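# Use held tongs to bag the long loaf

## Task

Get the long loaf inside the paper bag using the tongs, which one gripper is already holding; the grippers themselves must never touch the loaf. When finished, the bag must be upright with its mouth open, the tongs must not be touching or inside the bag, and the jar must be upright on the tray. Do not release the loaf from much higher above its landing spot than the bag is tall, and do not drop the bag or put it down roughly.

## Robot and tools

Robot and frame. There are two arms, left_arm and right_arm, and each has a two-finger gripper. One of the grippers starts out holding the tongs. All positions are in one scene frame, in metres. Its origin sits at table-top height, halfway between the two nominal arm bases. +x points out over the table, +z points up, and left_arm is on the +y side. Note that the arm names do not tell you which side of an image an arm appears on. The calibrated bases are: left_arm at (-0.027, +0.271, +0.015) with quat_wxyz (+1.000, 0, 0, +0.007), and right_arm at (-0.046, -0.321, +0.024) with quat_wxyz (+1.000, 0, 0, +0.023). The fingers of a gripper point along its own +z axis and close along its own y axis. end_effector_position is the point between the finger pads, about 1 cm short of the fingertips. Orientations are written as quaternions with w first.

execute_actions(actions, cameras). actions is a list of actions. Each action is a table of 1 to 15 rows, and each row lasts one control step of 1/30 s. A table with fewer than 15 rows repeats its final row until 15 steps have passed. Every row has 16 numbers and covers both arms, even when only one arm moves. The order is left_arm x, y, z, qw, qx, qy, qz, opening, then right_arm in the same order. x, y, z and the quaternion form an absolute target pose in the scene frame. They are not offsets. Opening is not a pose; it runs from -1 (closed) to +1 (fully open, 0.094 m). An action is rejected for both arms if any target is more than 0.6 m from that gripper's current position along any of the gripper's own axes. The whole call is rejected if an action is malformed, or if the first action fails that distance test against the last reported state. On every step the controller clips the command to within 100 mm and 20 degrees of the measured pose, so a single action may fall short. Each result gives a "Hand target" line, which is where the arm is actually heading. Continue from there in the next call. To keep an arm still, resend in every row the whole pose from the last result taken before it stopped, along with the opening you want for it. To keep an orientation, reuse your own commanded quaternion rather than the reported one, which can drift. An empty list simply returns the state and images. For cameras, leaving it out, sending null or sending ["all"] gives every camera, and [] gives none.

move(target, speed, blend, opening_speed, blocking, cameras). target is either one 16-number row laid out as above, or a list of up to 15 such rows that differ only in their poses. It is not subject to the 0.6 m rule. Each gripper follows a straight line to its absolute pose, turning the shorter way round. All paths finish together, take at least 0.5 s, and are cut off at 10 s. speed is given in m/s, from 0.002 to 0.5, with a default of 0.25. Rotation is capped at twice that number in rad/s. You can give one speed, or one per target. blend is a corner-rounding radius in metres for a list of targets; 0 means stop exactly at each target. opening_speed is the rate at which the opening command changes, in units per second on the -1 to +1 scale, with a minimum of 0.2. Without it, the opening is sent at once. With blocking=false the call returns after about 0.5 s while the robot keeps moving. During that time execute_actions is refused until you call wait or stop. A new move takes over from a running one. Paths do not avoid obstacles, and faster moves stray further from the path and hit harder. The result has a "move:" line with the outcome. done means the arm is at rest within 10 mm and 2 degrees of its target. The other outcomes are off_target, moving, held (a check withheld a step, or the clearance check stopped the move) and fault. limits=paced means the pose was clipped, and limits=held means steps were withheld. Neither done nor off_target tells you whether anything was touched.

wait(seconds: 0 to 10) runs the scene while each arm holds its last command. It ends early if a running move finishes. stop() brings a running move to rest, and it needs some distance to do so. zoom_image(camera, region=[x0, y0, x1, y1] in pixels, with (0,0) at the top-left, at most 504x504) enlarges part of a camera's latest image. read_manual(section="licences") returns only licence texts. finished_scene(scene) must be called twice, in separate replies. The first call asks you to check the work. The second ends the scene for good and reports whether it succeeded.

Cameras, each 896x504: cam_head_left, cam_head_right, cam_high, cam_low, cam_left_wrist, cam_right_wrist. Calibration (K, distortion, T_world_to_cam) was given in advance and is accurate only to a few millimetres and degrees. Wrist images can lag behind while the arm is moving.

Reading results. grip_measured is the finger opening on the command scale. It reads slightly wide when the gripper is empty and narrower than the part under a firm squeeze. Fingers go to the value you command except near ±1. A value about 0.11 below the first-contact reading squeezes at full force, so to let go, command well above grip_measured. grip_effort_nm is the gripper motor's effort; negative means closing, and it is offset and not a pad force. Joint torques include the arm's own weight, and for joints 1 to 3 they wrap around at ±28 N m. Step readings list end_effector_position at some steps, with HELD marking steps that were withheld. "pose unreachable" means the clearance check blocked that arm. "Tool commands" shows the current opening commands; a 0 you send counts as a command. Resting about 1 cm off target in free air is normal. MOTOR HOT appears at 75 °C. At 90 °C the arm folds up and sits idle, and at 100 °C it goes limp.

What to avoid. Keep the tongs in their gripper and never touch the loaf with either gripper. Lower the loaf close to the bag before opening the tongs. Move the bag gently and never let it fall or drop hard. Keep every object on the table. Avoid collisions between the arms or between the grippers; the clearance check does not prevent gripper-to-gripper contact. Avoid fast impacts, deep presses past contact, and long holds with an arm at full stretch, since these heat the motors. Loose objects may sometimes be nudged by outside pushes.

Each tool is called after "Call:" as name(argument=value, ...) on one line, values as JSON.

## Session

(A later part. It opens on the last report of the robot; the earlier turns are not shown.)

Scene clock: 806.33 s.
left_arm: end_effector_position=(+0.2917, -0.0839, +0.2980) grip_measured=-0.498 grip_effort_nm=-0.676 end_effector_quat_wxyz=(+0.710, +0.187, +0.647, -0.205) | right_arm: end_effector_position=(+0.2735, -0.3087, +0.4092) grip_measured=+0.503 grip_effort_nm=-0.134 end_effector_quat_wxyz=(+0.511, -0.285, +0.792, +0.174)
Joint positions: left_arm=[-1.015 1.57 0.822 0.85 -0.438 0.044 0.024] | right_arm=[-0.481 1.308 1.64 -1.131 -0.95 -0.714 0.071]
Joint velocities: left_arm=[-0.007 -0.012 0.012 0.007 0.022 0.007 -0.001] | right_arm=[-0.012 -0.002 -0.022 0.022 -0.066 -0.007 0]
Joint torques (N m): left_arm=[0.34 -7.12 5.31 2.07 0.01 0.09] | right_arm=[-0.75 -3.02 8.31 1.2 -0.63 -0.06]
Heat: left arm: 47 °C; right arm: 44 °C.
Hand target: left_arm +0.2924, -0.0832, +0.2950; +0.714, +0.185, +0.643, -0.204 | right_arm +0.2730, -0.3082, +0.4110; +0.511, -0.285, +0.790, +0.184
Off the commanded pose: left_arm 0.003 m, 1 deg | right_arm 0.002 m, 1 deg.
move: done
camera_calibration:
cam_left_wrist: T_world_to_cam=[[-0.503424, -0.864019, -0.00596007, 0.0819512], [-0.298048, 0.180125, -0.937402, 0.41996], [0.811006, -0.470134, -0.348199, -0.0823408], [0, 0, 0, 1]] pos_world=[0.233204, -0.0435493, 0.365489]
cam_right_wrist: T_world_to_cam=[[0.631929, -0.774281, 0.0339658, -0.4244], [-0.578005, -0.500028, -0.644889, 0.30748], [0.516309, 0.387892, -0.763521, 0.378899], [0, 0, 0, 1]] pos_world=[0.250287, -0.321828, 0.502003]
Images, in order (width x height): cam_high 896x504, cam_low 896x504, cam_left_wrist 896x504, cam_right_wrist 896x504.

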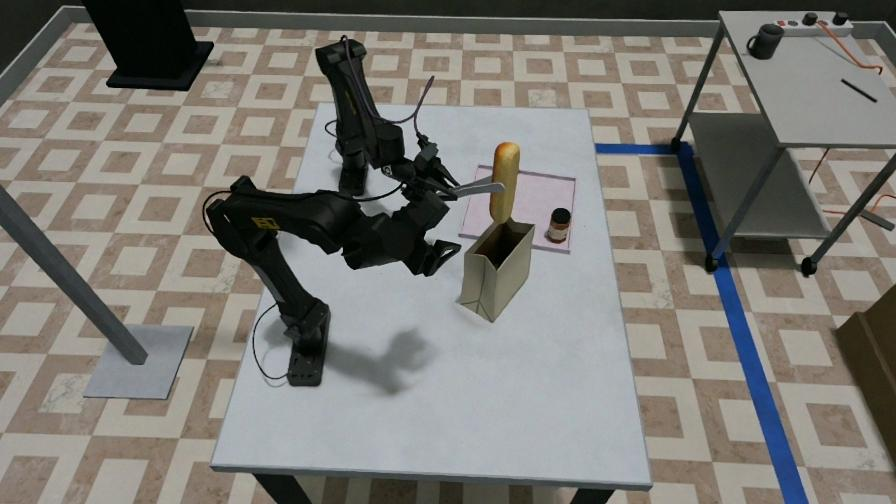

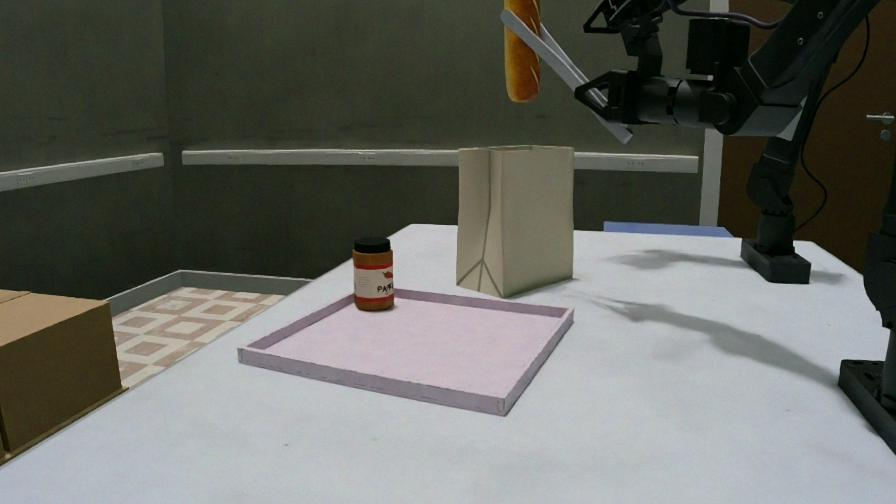

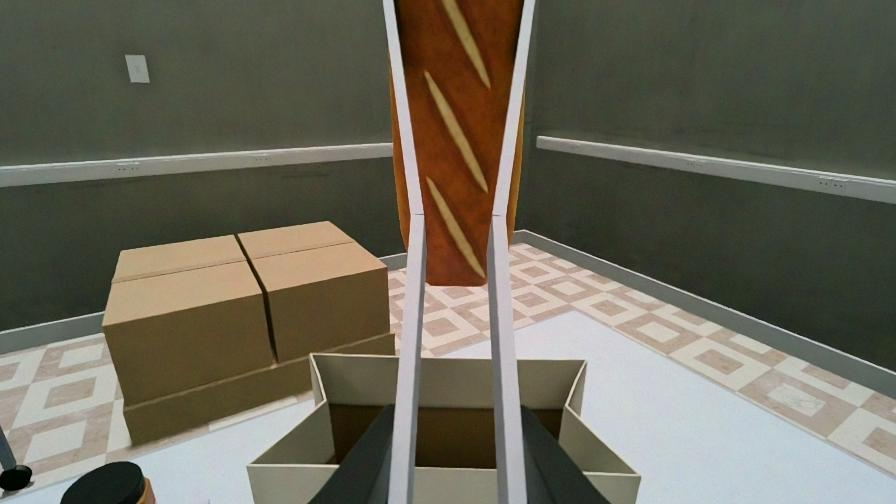

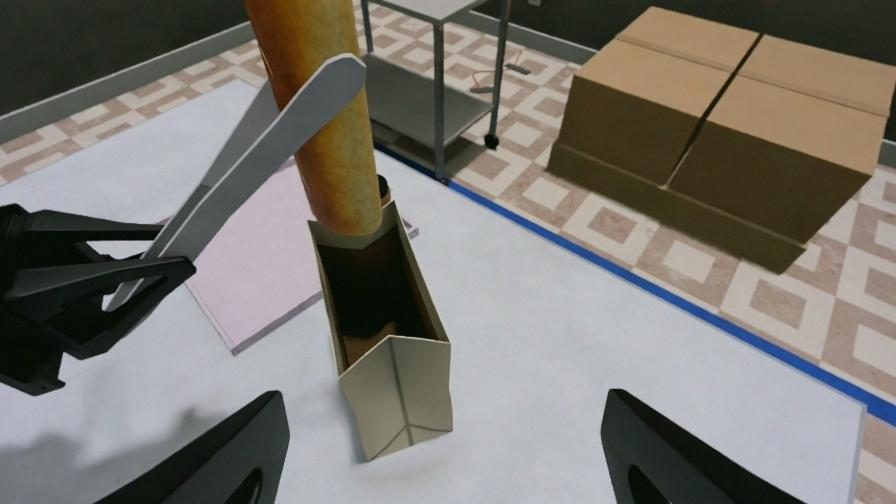

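Call:
move(target=[0.292, -0.092, 0.253, 0.7143, 0.1844, 0.6432, -0.2048, -0.5, 0.273, -0.3081, 0.4109, 0.511, -0.285, 0.790, 0.184, 0.5], speed=0.06, cameras=["cam_left_wrist", "cam_right_wrist"])

Call:
zoom_image(camera="cam_right_wrist", region=[230, 120, 510, 400])

Scene clock: 840.03 s.
left_arm: end_effector_position=(+0.2941, -0.0917, +0.2577) grip_measured=-0.500 grip_effort_nm=-0.676 end_effector_quat_wxyz=(+0.711, +0.184, +0.647, -0.204) | right_arm: end_effector_position=(+0.2735, -0.3087, +0.4092) grip_measured=+0.503 grip_effort_nm=-0.134 end_effector_quat_wxyz=(+0.511, -0.285, +0.792, +0.174)
Joint positions: left_arm=[-1.024 1.703 0.767 1.043 -0.451 0.044 0.023] | right_arm=[-0.481 1.308 1.64 -1.131 -0.95 -0.714 0.071]
Joint velocities: left_arm=[-0.017 0.002 -0.002 0.037 0.022 -0.007 -0.005] | right_arm=[-0.007 -0.012 0.007 0.007 -0.022 0.066 0]
Joint torques (N m): left_arm=[-0.53 -7.28 4.66 2.13 -0.04 0.08] | right_arm=[-0.75 -3.03 8.31 1.2 -0.62 -0.05]
Heat: left arm: 42 °C; right arm: 45 °C.
Hand target: left_arm +0.2923, -0.0922, +0.2529; +0.714, +0.184, +0.644, -0.205 | right_arm +0.2730, -0.3082, +0.4110; +0.511, -0.285, +0.790, +0.184
Off the commanded pose: left_arm 0.005 m, 1 deg | right_arm 0.002 m, 1 deg.
move: done
camera_calibration:
cam_left_wrist: T_world_to_cam=[[-0.499849, -0.866109, -0.00246935, 0.0740933], [-0.297361, 0.174289, -0.938723, 0.383905], [0.813467, -0.468485, -0.344665, -0.103525], [0, 0, 0, 1]] pos_world=[0.235408, -0.0512375, 0.324881]
cam_right_wrist: T_world_to_cam=[[0.631929, -0.774281, 0.0339658, -0.4244], [-0.578005, -0.500028, -0.644889, 0.30748], [0.516309, 0.387892, -0.763521, 0.378899], [0, 0, 0, 1]] pos_world=[0.250287, -0.321828, 0.502003]
Images, in order (width x height): cam_left_wrist 896x504, cam_right_wrist 896x504.

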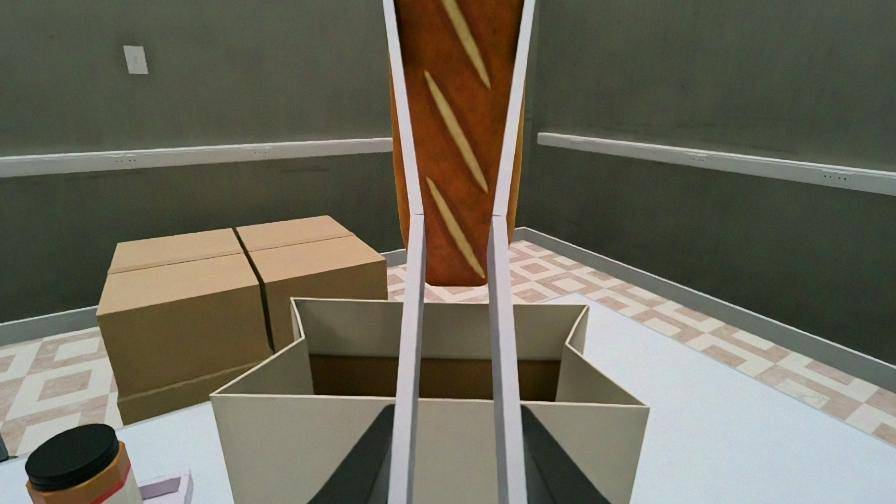

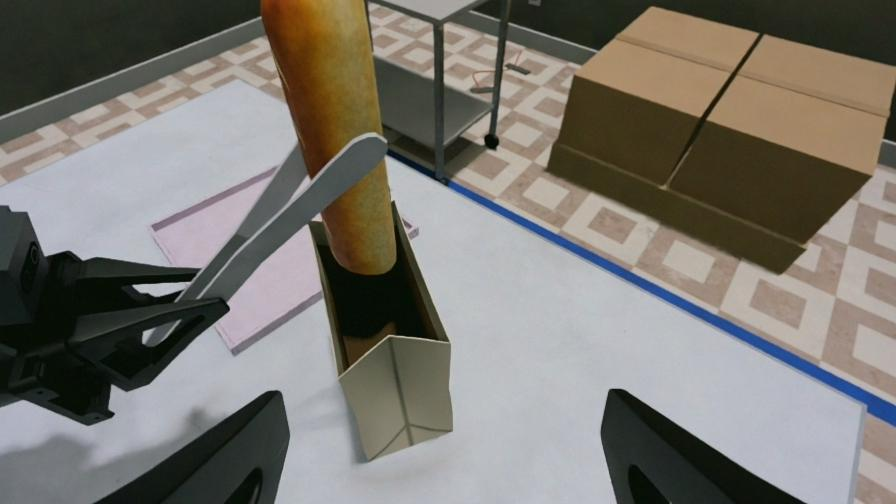

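Scaled by 1.800.

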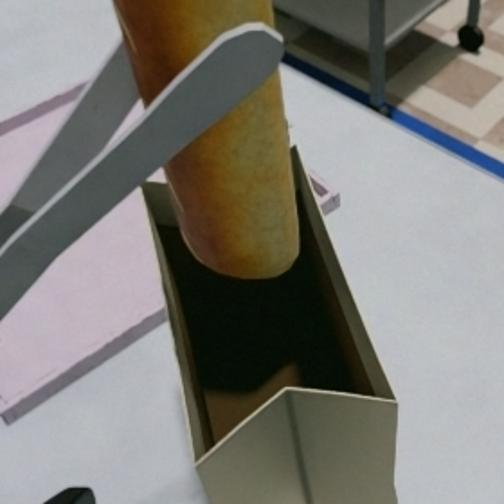

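Call:
move(target=[0.2945, -0.0935, 0.200, 0.7143, 0.1844, 0.6432, -0.2048, -0.5, 0.273, -0.3081, 0.4109, 0.511, -0.285, 0.790, 0.184, 0.5], speed=0.05, cameras=["cam_left_wrist", "cam_right_wrist", "cam_low"])

Call:
zoom_image(camera="cam_right_wrist", region=[230, 120, 510, 400])

Scene clock: 865.37 s.
left_arm: end_effector_position=(+0.2962, -0.0948, +0.2048) grip_measured=-0.499 grip_effort_nm=-0.681 end_effector_quat_wxyz=(+0.712, +0.184, +0.646, -0.205) | right_arm: end_effector_position=(+0.2735, -0.3087, +0.4092) grip_measured=+0.503 grip_effort_nm=-0.139 end_effector_quat_wxyz=(+0.511, -0.285, +0.792, +0.174)
Joint positions: left_arm=[-1.024 1.892 0.712 1.288 -0.451 0.044 0.024] | right_arm=[-0.481 1.308 1.64 -1.131 -0.95 -0.714 0.071]
Joint velocities: left_arm=[-0.002 -0.012 0.012 0.037 0.007 0.007 -0.004] | right_arm=[0.007 0.002 -0.007 -0.066 -0.051 0.037 0.001]
Joint torques (N m): left_arm=[-0.13 -8.06 3.7 2.13 0.05 0.08] | right_arm=[-0.75 -3.02 8.31 1.2 -0.62 -0.06]
Heat: left arm: 43 °C; right arm: 45 °C.
Hand target: left_arm +0.2948, -0.0939, +0.1996; +0.714, +0.185, +0.644, -0.205 | right_arm +0.2730, -0.3082, +0.4110; +0.511, -0.285, +0.790, +0.184
Off the commanded pose: left_arm 0.005 m, 0 deg | right_arm 0.002 m, 1 deg.
move: done
camera_calibration:
cam_left_wrist: T_world_to_cam=[[-0.499519, -0.866301, -0.00189757, 0.0720615], [-0.296888, 0.173246, -0.939065, 0.335232], [0.813842, -0.468518, -0.343734, -0.125136], [0, 0, 0, 1]] pos_world=[0.237363, -0.0542788, 0.271928]
cam_right_wrist: T_world_to_cam=[[0.631929, -0.774281, 0.0339658, -0.4244], [-0.578005, -0.500028, -0.644889, 0.30748], [0.516309, 0.387892, -0.763521, 0.378899], [0, 0, 0, 1]] pos_world=[0.250287, -0.321828, 0.502003]
Images, in order (width x height): cam_low 896x504, cam_left_wrist 896x504, cam_right_wrist 896x504.

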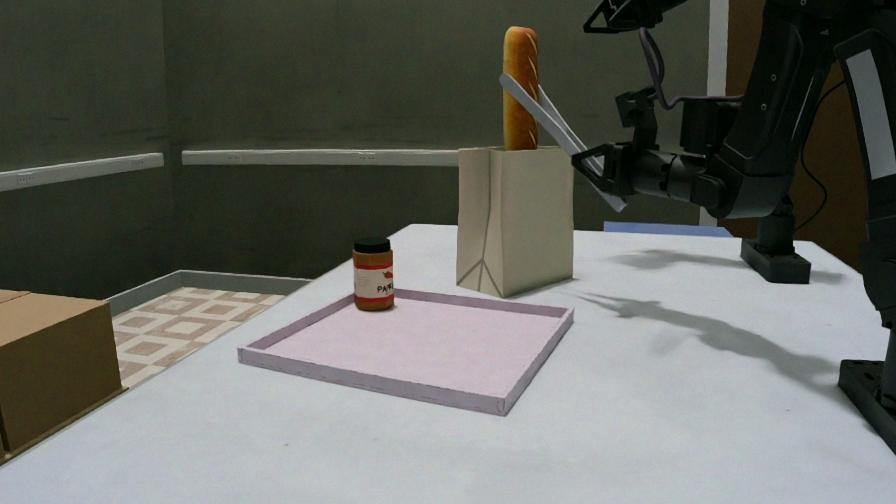

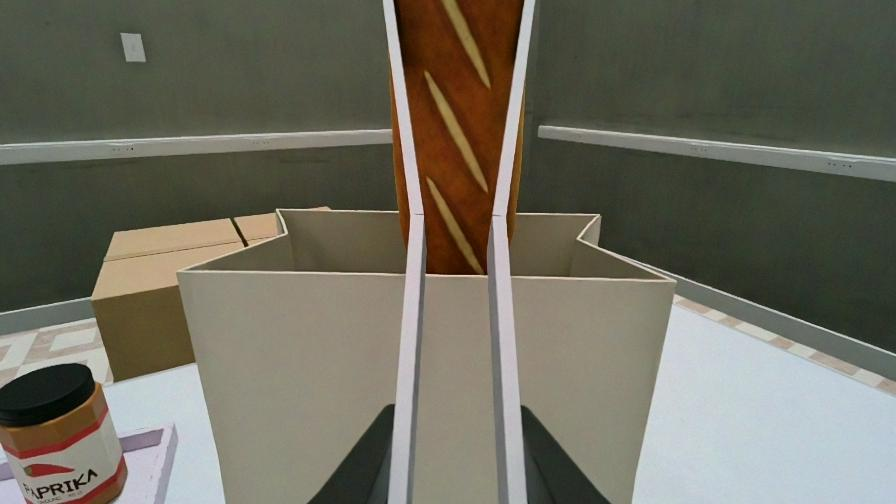

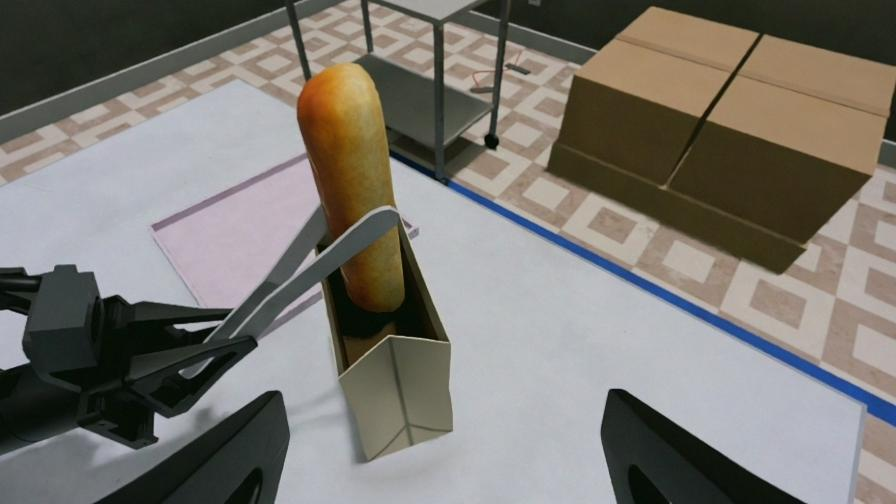

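Scaled by 1.800.

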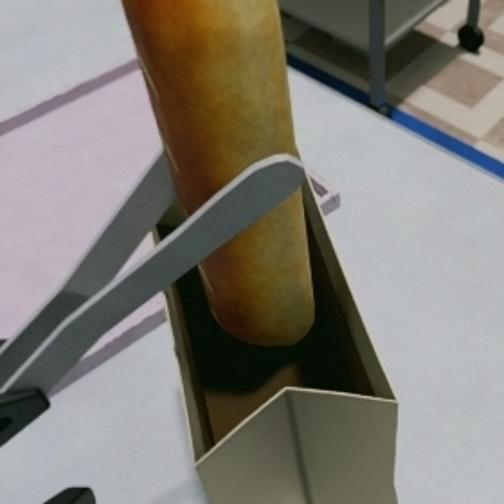

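Call:
move(target=[0.2945, -0.0935, 0.200, 0.7143, 0.1844, 0.6432, -0.2048, -0.28, 0.273, -0.3081, 0.4109, 0.511, -0.285, 0.790, 0.184, 0.5], speed=0.05, opening_speed=0.4, cameras=["cam_left_wrist", "cam_right_wrist"])

Scene clock: 881.43 s.
left_arm: end_effector_position=(+0.2959, -0.0944, +0.2088) grip_measured=-0.281 grip_effort_nm=0.017 end_effector_quat_wxyz=(+0.716, +0.179, +0.641, -0.209) | right_arm: end_effector_position=(+0.2735, -0.3087, +0.4092) grip_measured=+0.503 grip_effort_nm=-0.134 end_effector_quat_wxyz=(+0.511, -0.285, +0.792, +0.174)
Joint positions: left_arm=[-1.024 1.892 0.712 1.306 -0.451 0.044 0.034] | right_arm=[-0.481 1.308 1.64 -1.131 -0.95 -0.714 0.071]
Joint velocities: left_arm=[0.007 -0.017 0.002 0.022 0.007 -0.066 0] | right_arm=[-0.002 -0.007 -0.012 0.037 0.007 -0.051 -0.001]
Joint torques (N m): left_arm=[-0.17 -8.16 3.67 1.95 0.02 0.06] | right_arm=[-0.76 -3.02 8.31 1.2 -0.62 -0.05]
Heat: left arm: 44 °C; right arm: 45 °C.
Hand target: left_arm +0.2945, -0.0935, +0.2001; +0.714, +0.184, +0.644, -0.205 | right_arm +0.2730, -0.3082, +0.4110; +0.511, -0.285, +0.790, +0.184
Off the commanded pose: left_arm 0.009 m, 1 deg | right_arm 0.002 m, 1 deg.
move: done
camera_calibration:
cam_left_wrist: T_world_to_cam=[[-0.49954, -0.866268, 0.00631796, 0.0705821], [-0.288103, 0.15925, -0.944265, 0.336032], [0.81698, -0.473518, -0.329126, -0.127815], [0, 0, 0, 1]] pos_world=[0.236493, -0.052893, 0.27479]
cam_right_wrist: T_world_to_cam=[[0.631929, -0.774281, 0.0339658, -0.4244], [-0.578005, -0.500028, -0.644889, 0.30748], [0.516309, 0.387892, -0.763521, 0.378899], [0, 0, 0, 1]] pos_world=[0.250287, -0.321828, 0.502003]
Images, in order (width x height): cam_left_wrist 896x504, cam_right_wrist 896x504.

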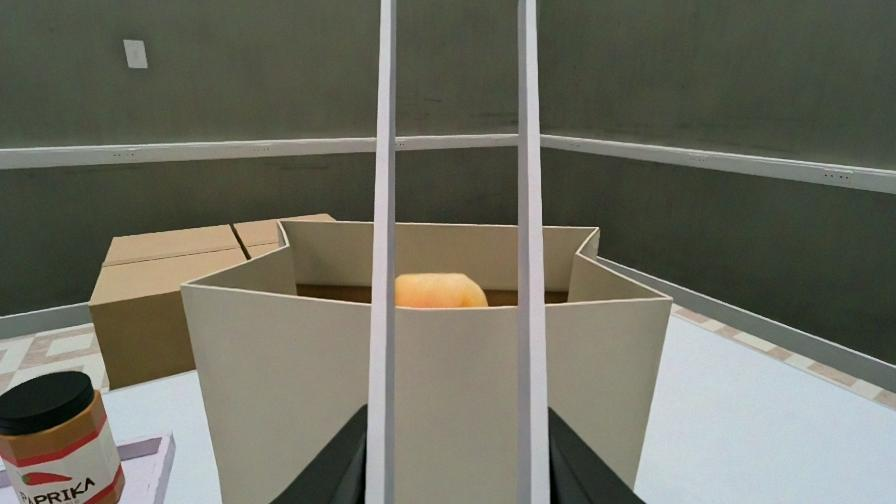

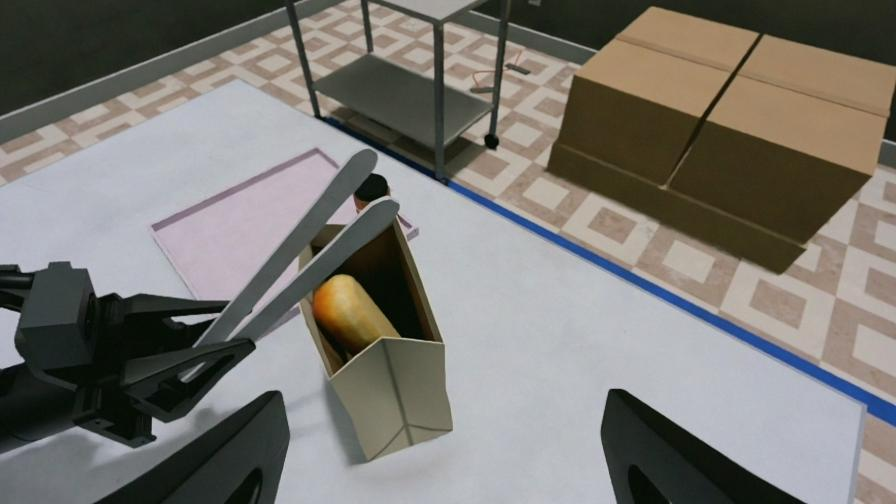

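Call:
move(target=[0.293, -0.0925, 0.245, 0.7143, 0.1844, 0.6432, -0.2048, -0.28, 0.273, -0.3081, 0.4109, 0.511, -0.285, 0.790, 0.184, 0.5], speed=0.05, cameras=["cam_left_wrist", "cam_right_wrist", "cam_low"])

Scene clock: 905.60 s.
left_arm: end_effector_position=(+0.2932, -0.0900, +0.2190) grip_measured=-0.281 grip_effort_nm=0.012 end_effector_quat_wxyz=(+0.700, +0.196, +0.659, -0.194) | right_arm: end_effector_position=(+0.2735, -0.3087, +0.4092) grip_measured=+0.503 grip_effort_nm=-0.125 end_effector_quat_wxyz=(+0.511, -0.285, +0.792, +0.174)
Joint positions: left_arm=[-1.024 1.782 0.712 1.13 -0.451 0.044 0.034] | right_arm=[-0.481 1.308 1.64 -1.131 -0.95 -0.714 0.071]
Joint velocities: left_arm=[-0.007 0.007 -0.012 0.022 -0.037 0.007 -0.001] | right_arm=[0.007 -0.012 0.002 0.007 0.022 -0.037 0]
Joint torques (N m): left_arm=[-0.57 -12.77 7.08 1.74 0.01 0.09] | right_arm=[-0.75 -3.02 8.29 1.2 -0.62 -0.06]
Heat: left arm: 44 °C; right arm: 45 °C.
Hand target: left_arm +0.2924, -0.0916, +0.2452; +0.715, +0.184, +0.643, -0.205 | right_arm +0.2730, -0.3082, +0.4110; +0.511, -0.285, +0.790, +0.184
Off the commanded pose: left_arm 0.026 m, 3 deg | right_arm 0.002 m, 1 deg.
move: off_target (left_arm)
camera_calibration:
cam_left_wrist: T_world_to_cam=[[-0.499855, -0.865766, -0.0243905, 0.0798006], [-0.320687, 0.211163, -0.923347, 0.353805], [0.804552, -0.453718, -0.383191, -0.102879], [0, 0, 0, 1]] pos_world=[0.236121, -0.0522999, 0.289209]
cam_right_wrist: T_world_to_cam=[[0.631929, -0.774281, 0.0339658, -0.4244], [-0.578005, -0.500028, -0.644889, 0.30748], [0.516309, 0.387892, -0.763521, 0.378899], [0, 0, 0, 1]] pos_world=[0.250287, -0.321828, 0.502003]
Images, in order (width x height): cam_low 896x504, cam_left_wrist 896x504, cam_right_wrist 896x504.

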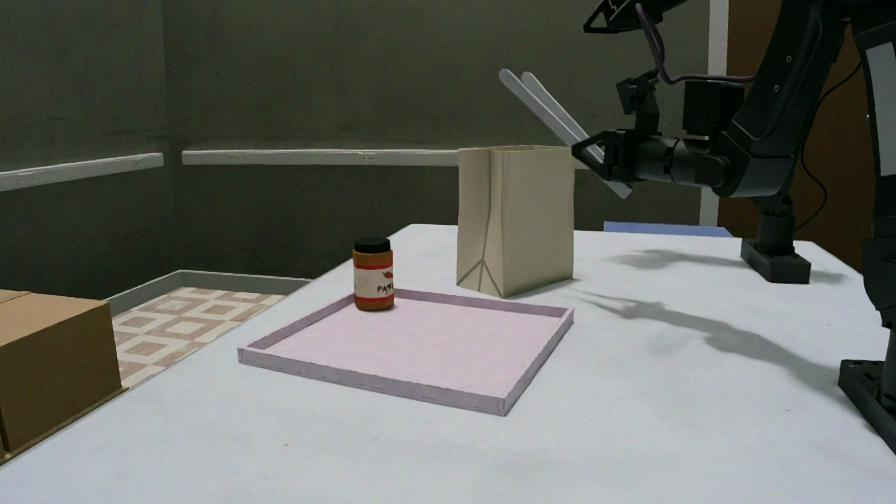

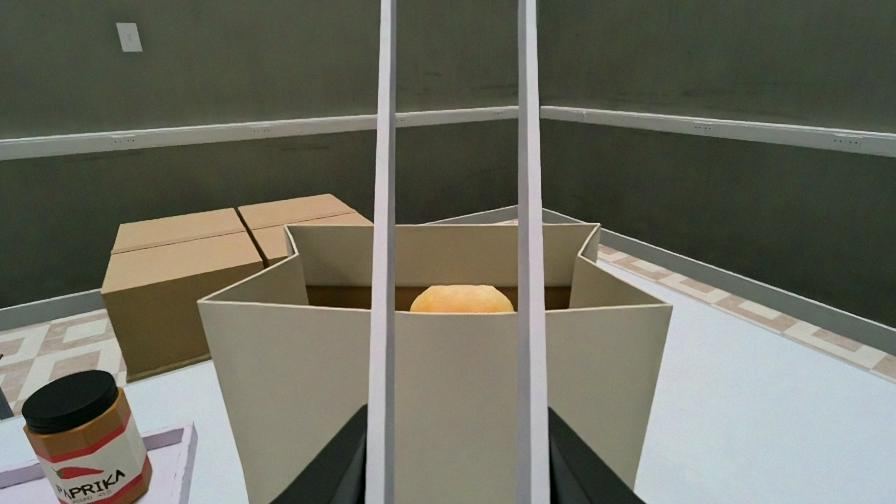

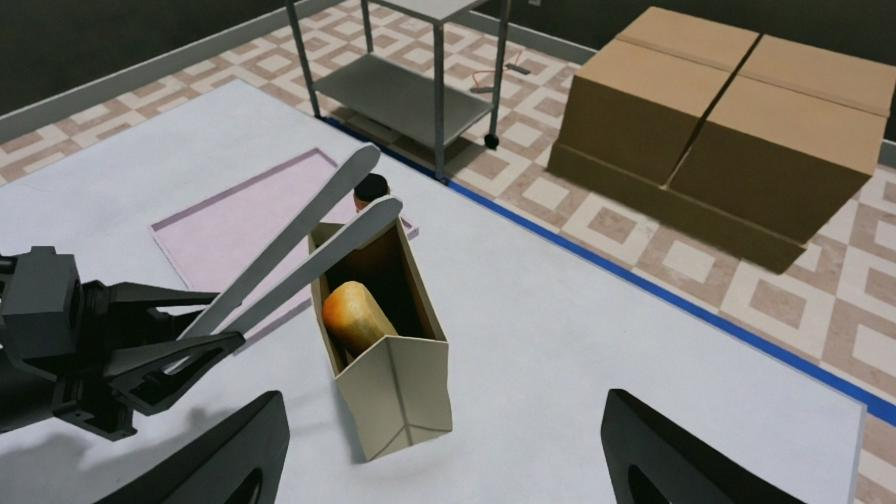

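Call:
move(target=[[0.291, -0.0915, 0.33, 0.7143, 0.1844, 0.6432, -0.2048, -0.28, 0.273, -0.3081, 0.4109, 0.511, -0.285, 0.790, 0.184, 0.5], [0.32, 0.15, 0.33, 0.7214, 0.1125, 0.6727, -0.1207, -0.28, 0.273, -0.3081, 0.4109, 0.511, -0.285, 0.790, 0.184, 0.5]], speed=[0.1, 0.2], cameras=["cam_left_wrist", "cam_right_wrist", "cam_low", "cam_high", "cam_head_right"])

Call:
zoom_image(camera="cam_right_wrist", region=[230, 120, 510, 480])

Scene clock: 919.60 s.
left_arm: end_effector_position=(+0.3203, +0.1486, +0.3337) grip_measured=-0.281 grip_effort_nm=0.017 end_effector_quat_wxyz=(+0.722, +0.115, +0.672, -0.118) | right_arm: end_effector_position=(+0.2735, -0.3087, +0.4092) grip_measured=+0.503 grip_effort_nm=-0.144 end_effector_quat_wxyz=(+0.511, -0.285, +0.792, +0.174)
Joint positions: left_arm=[-0.368 0.967 0.59 0.449 -0.023 0.008 0.034] | right_arm=[-0.481 1.308 1.64 -1.131 -0.95 -0.714 0.071]
Joint velocities: left_arm=[-0.017 -0.017 -0.002 -0.081 -0.022 0.037 0] | right_arm=[0.007 -0.012 -0.007 0.081 -0.007 -0.007 0]
Joint torques (N m): left_arm=[0.59 -4.51 5.39 1.8 0.08 -0.09] | right_arm=[-0.75 -3.02 8.29 1.2 -0.63 -0.06]
Heat: left arm: 47 °C; right arm: 45 °C.
Hand target: left_arm +0.3168, +0.1510, +0.3301; +0.721, +0.112, +0.673, -0.121 | right_arm +0.2730, -0.3082, +0.4110; +0.511, -0.285, +0.790, +0.184
Off the commanded pose: left_arm 0.004 m, 0 deg | right_arm 0.002 m, 1 deg.
move: done
camera_calibration:
cam_left_wrist: T_world_to_cam=[[-0.292203, -0.95628, -0.0121052, 0.245535], [-0.348203, 0.11817, -0.929941, 0.442874], [0.890714, -0.267517, -0.367509, -0.0330688], [0, 0, 0, 1]] pos_world=[0.255411, 0.173619, 0.402665]
cam_right_wrist: T_world_to_cam=[[0.631929, -0.774281, 0.0339658, -0.4244], [-0.578005, -0.500028, -0.644889, 0.30748], [0.516309, 0.387892, -0.763521, 0.378899], [0, 0, 0, 1]] pos_world=[0.250287, -0.321828, 0.502003]
Images, in order (width x height): cam_head_right 896x504, cam_high 896x504, cam_low 896x504, cam_left_wrist 896x504, cam_right_wrist 896x504.

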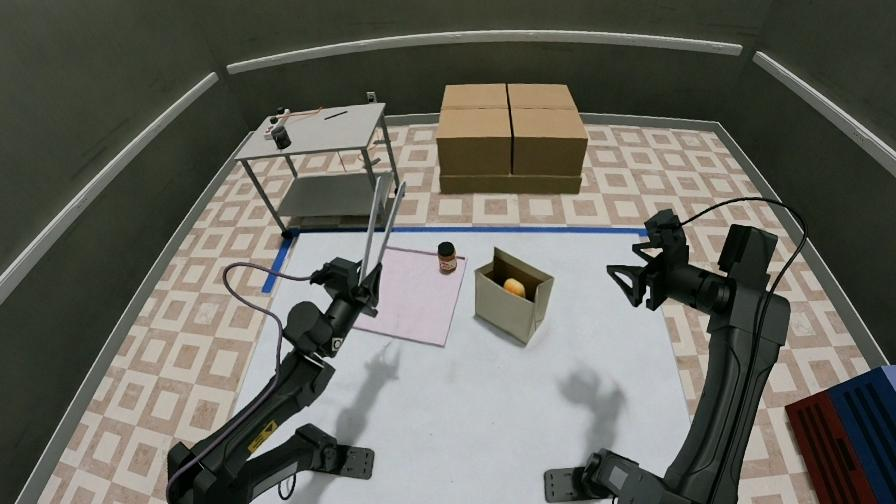

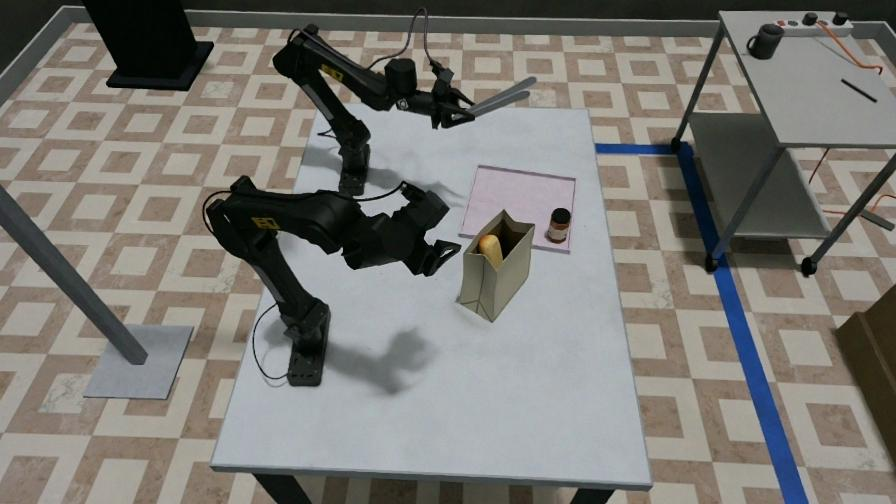

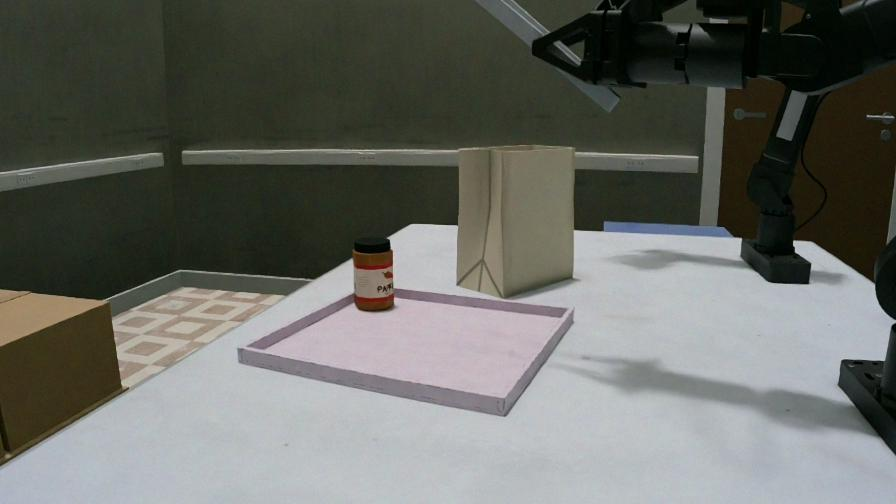

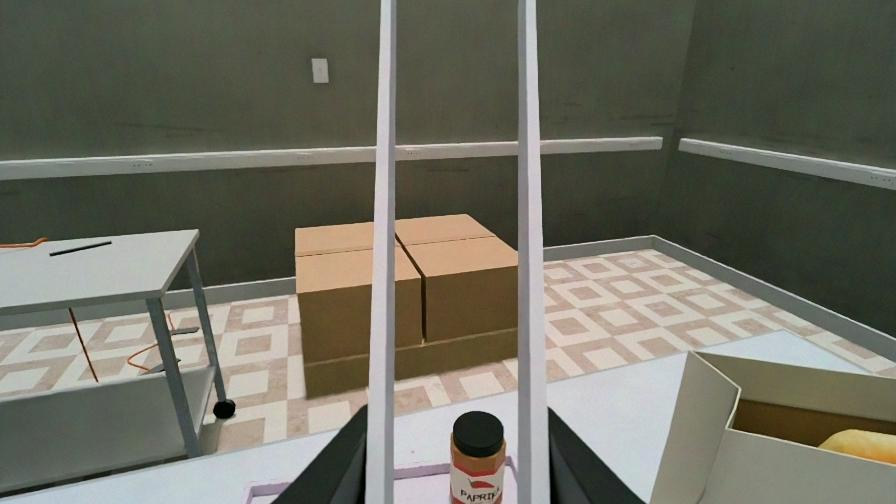

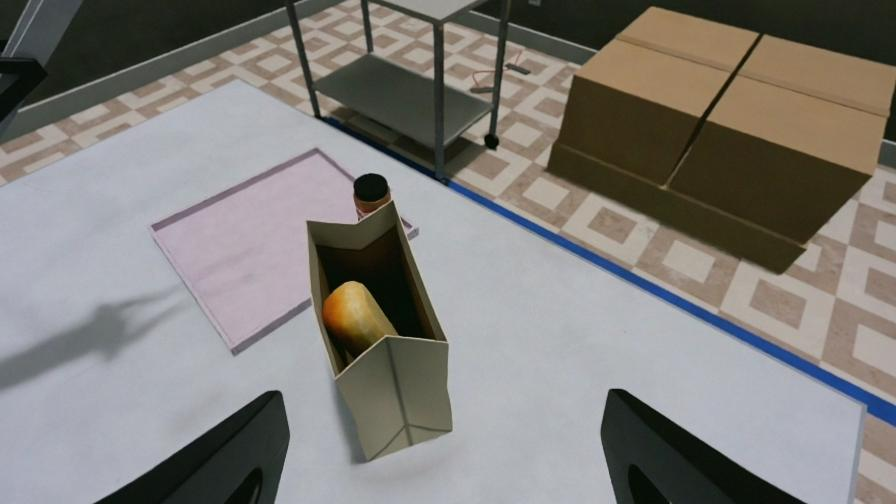

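Scaled by 1.400.

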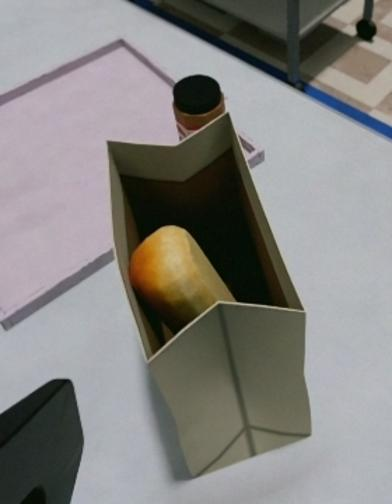

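Call:
finished_scene(scene=1)

This call ended nothing. Check each condition of the task against the scene as it is now, look again where you are not sure, and mend what is not met. Then call finished_scene again.

Call:
finished_scene(scene=1)

The scene is finished: the task was done.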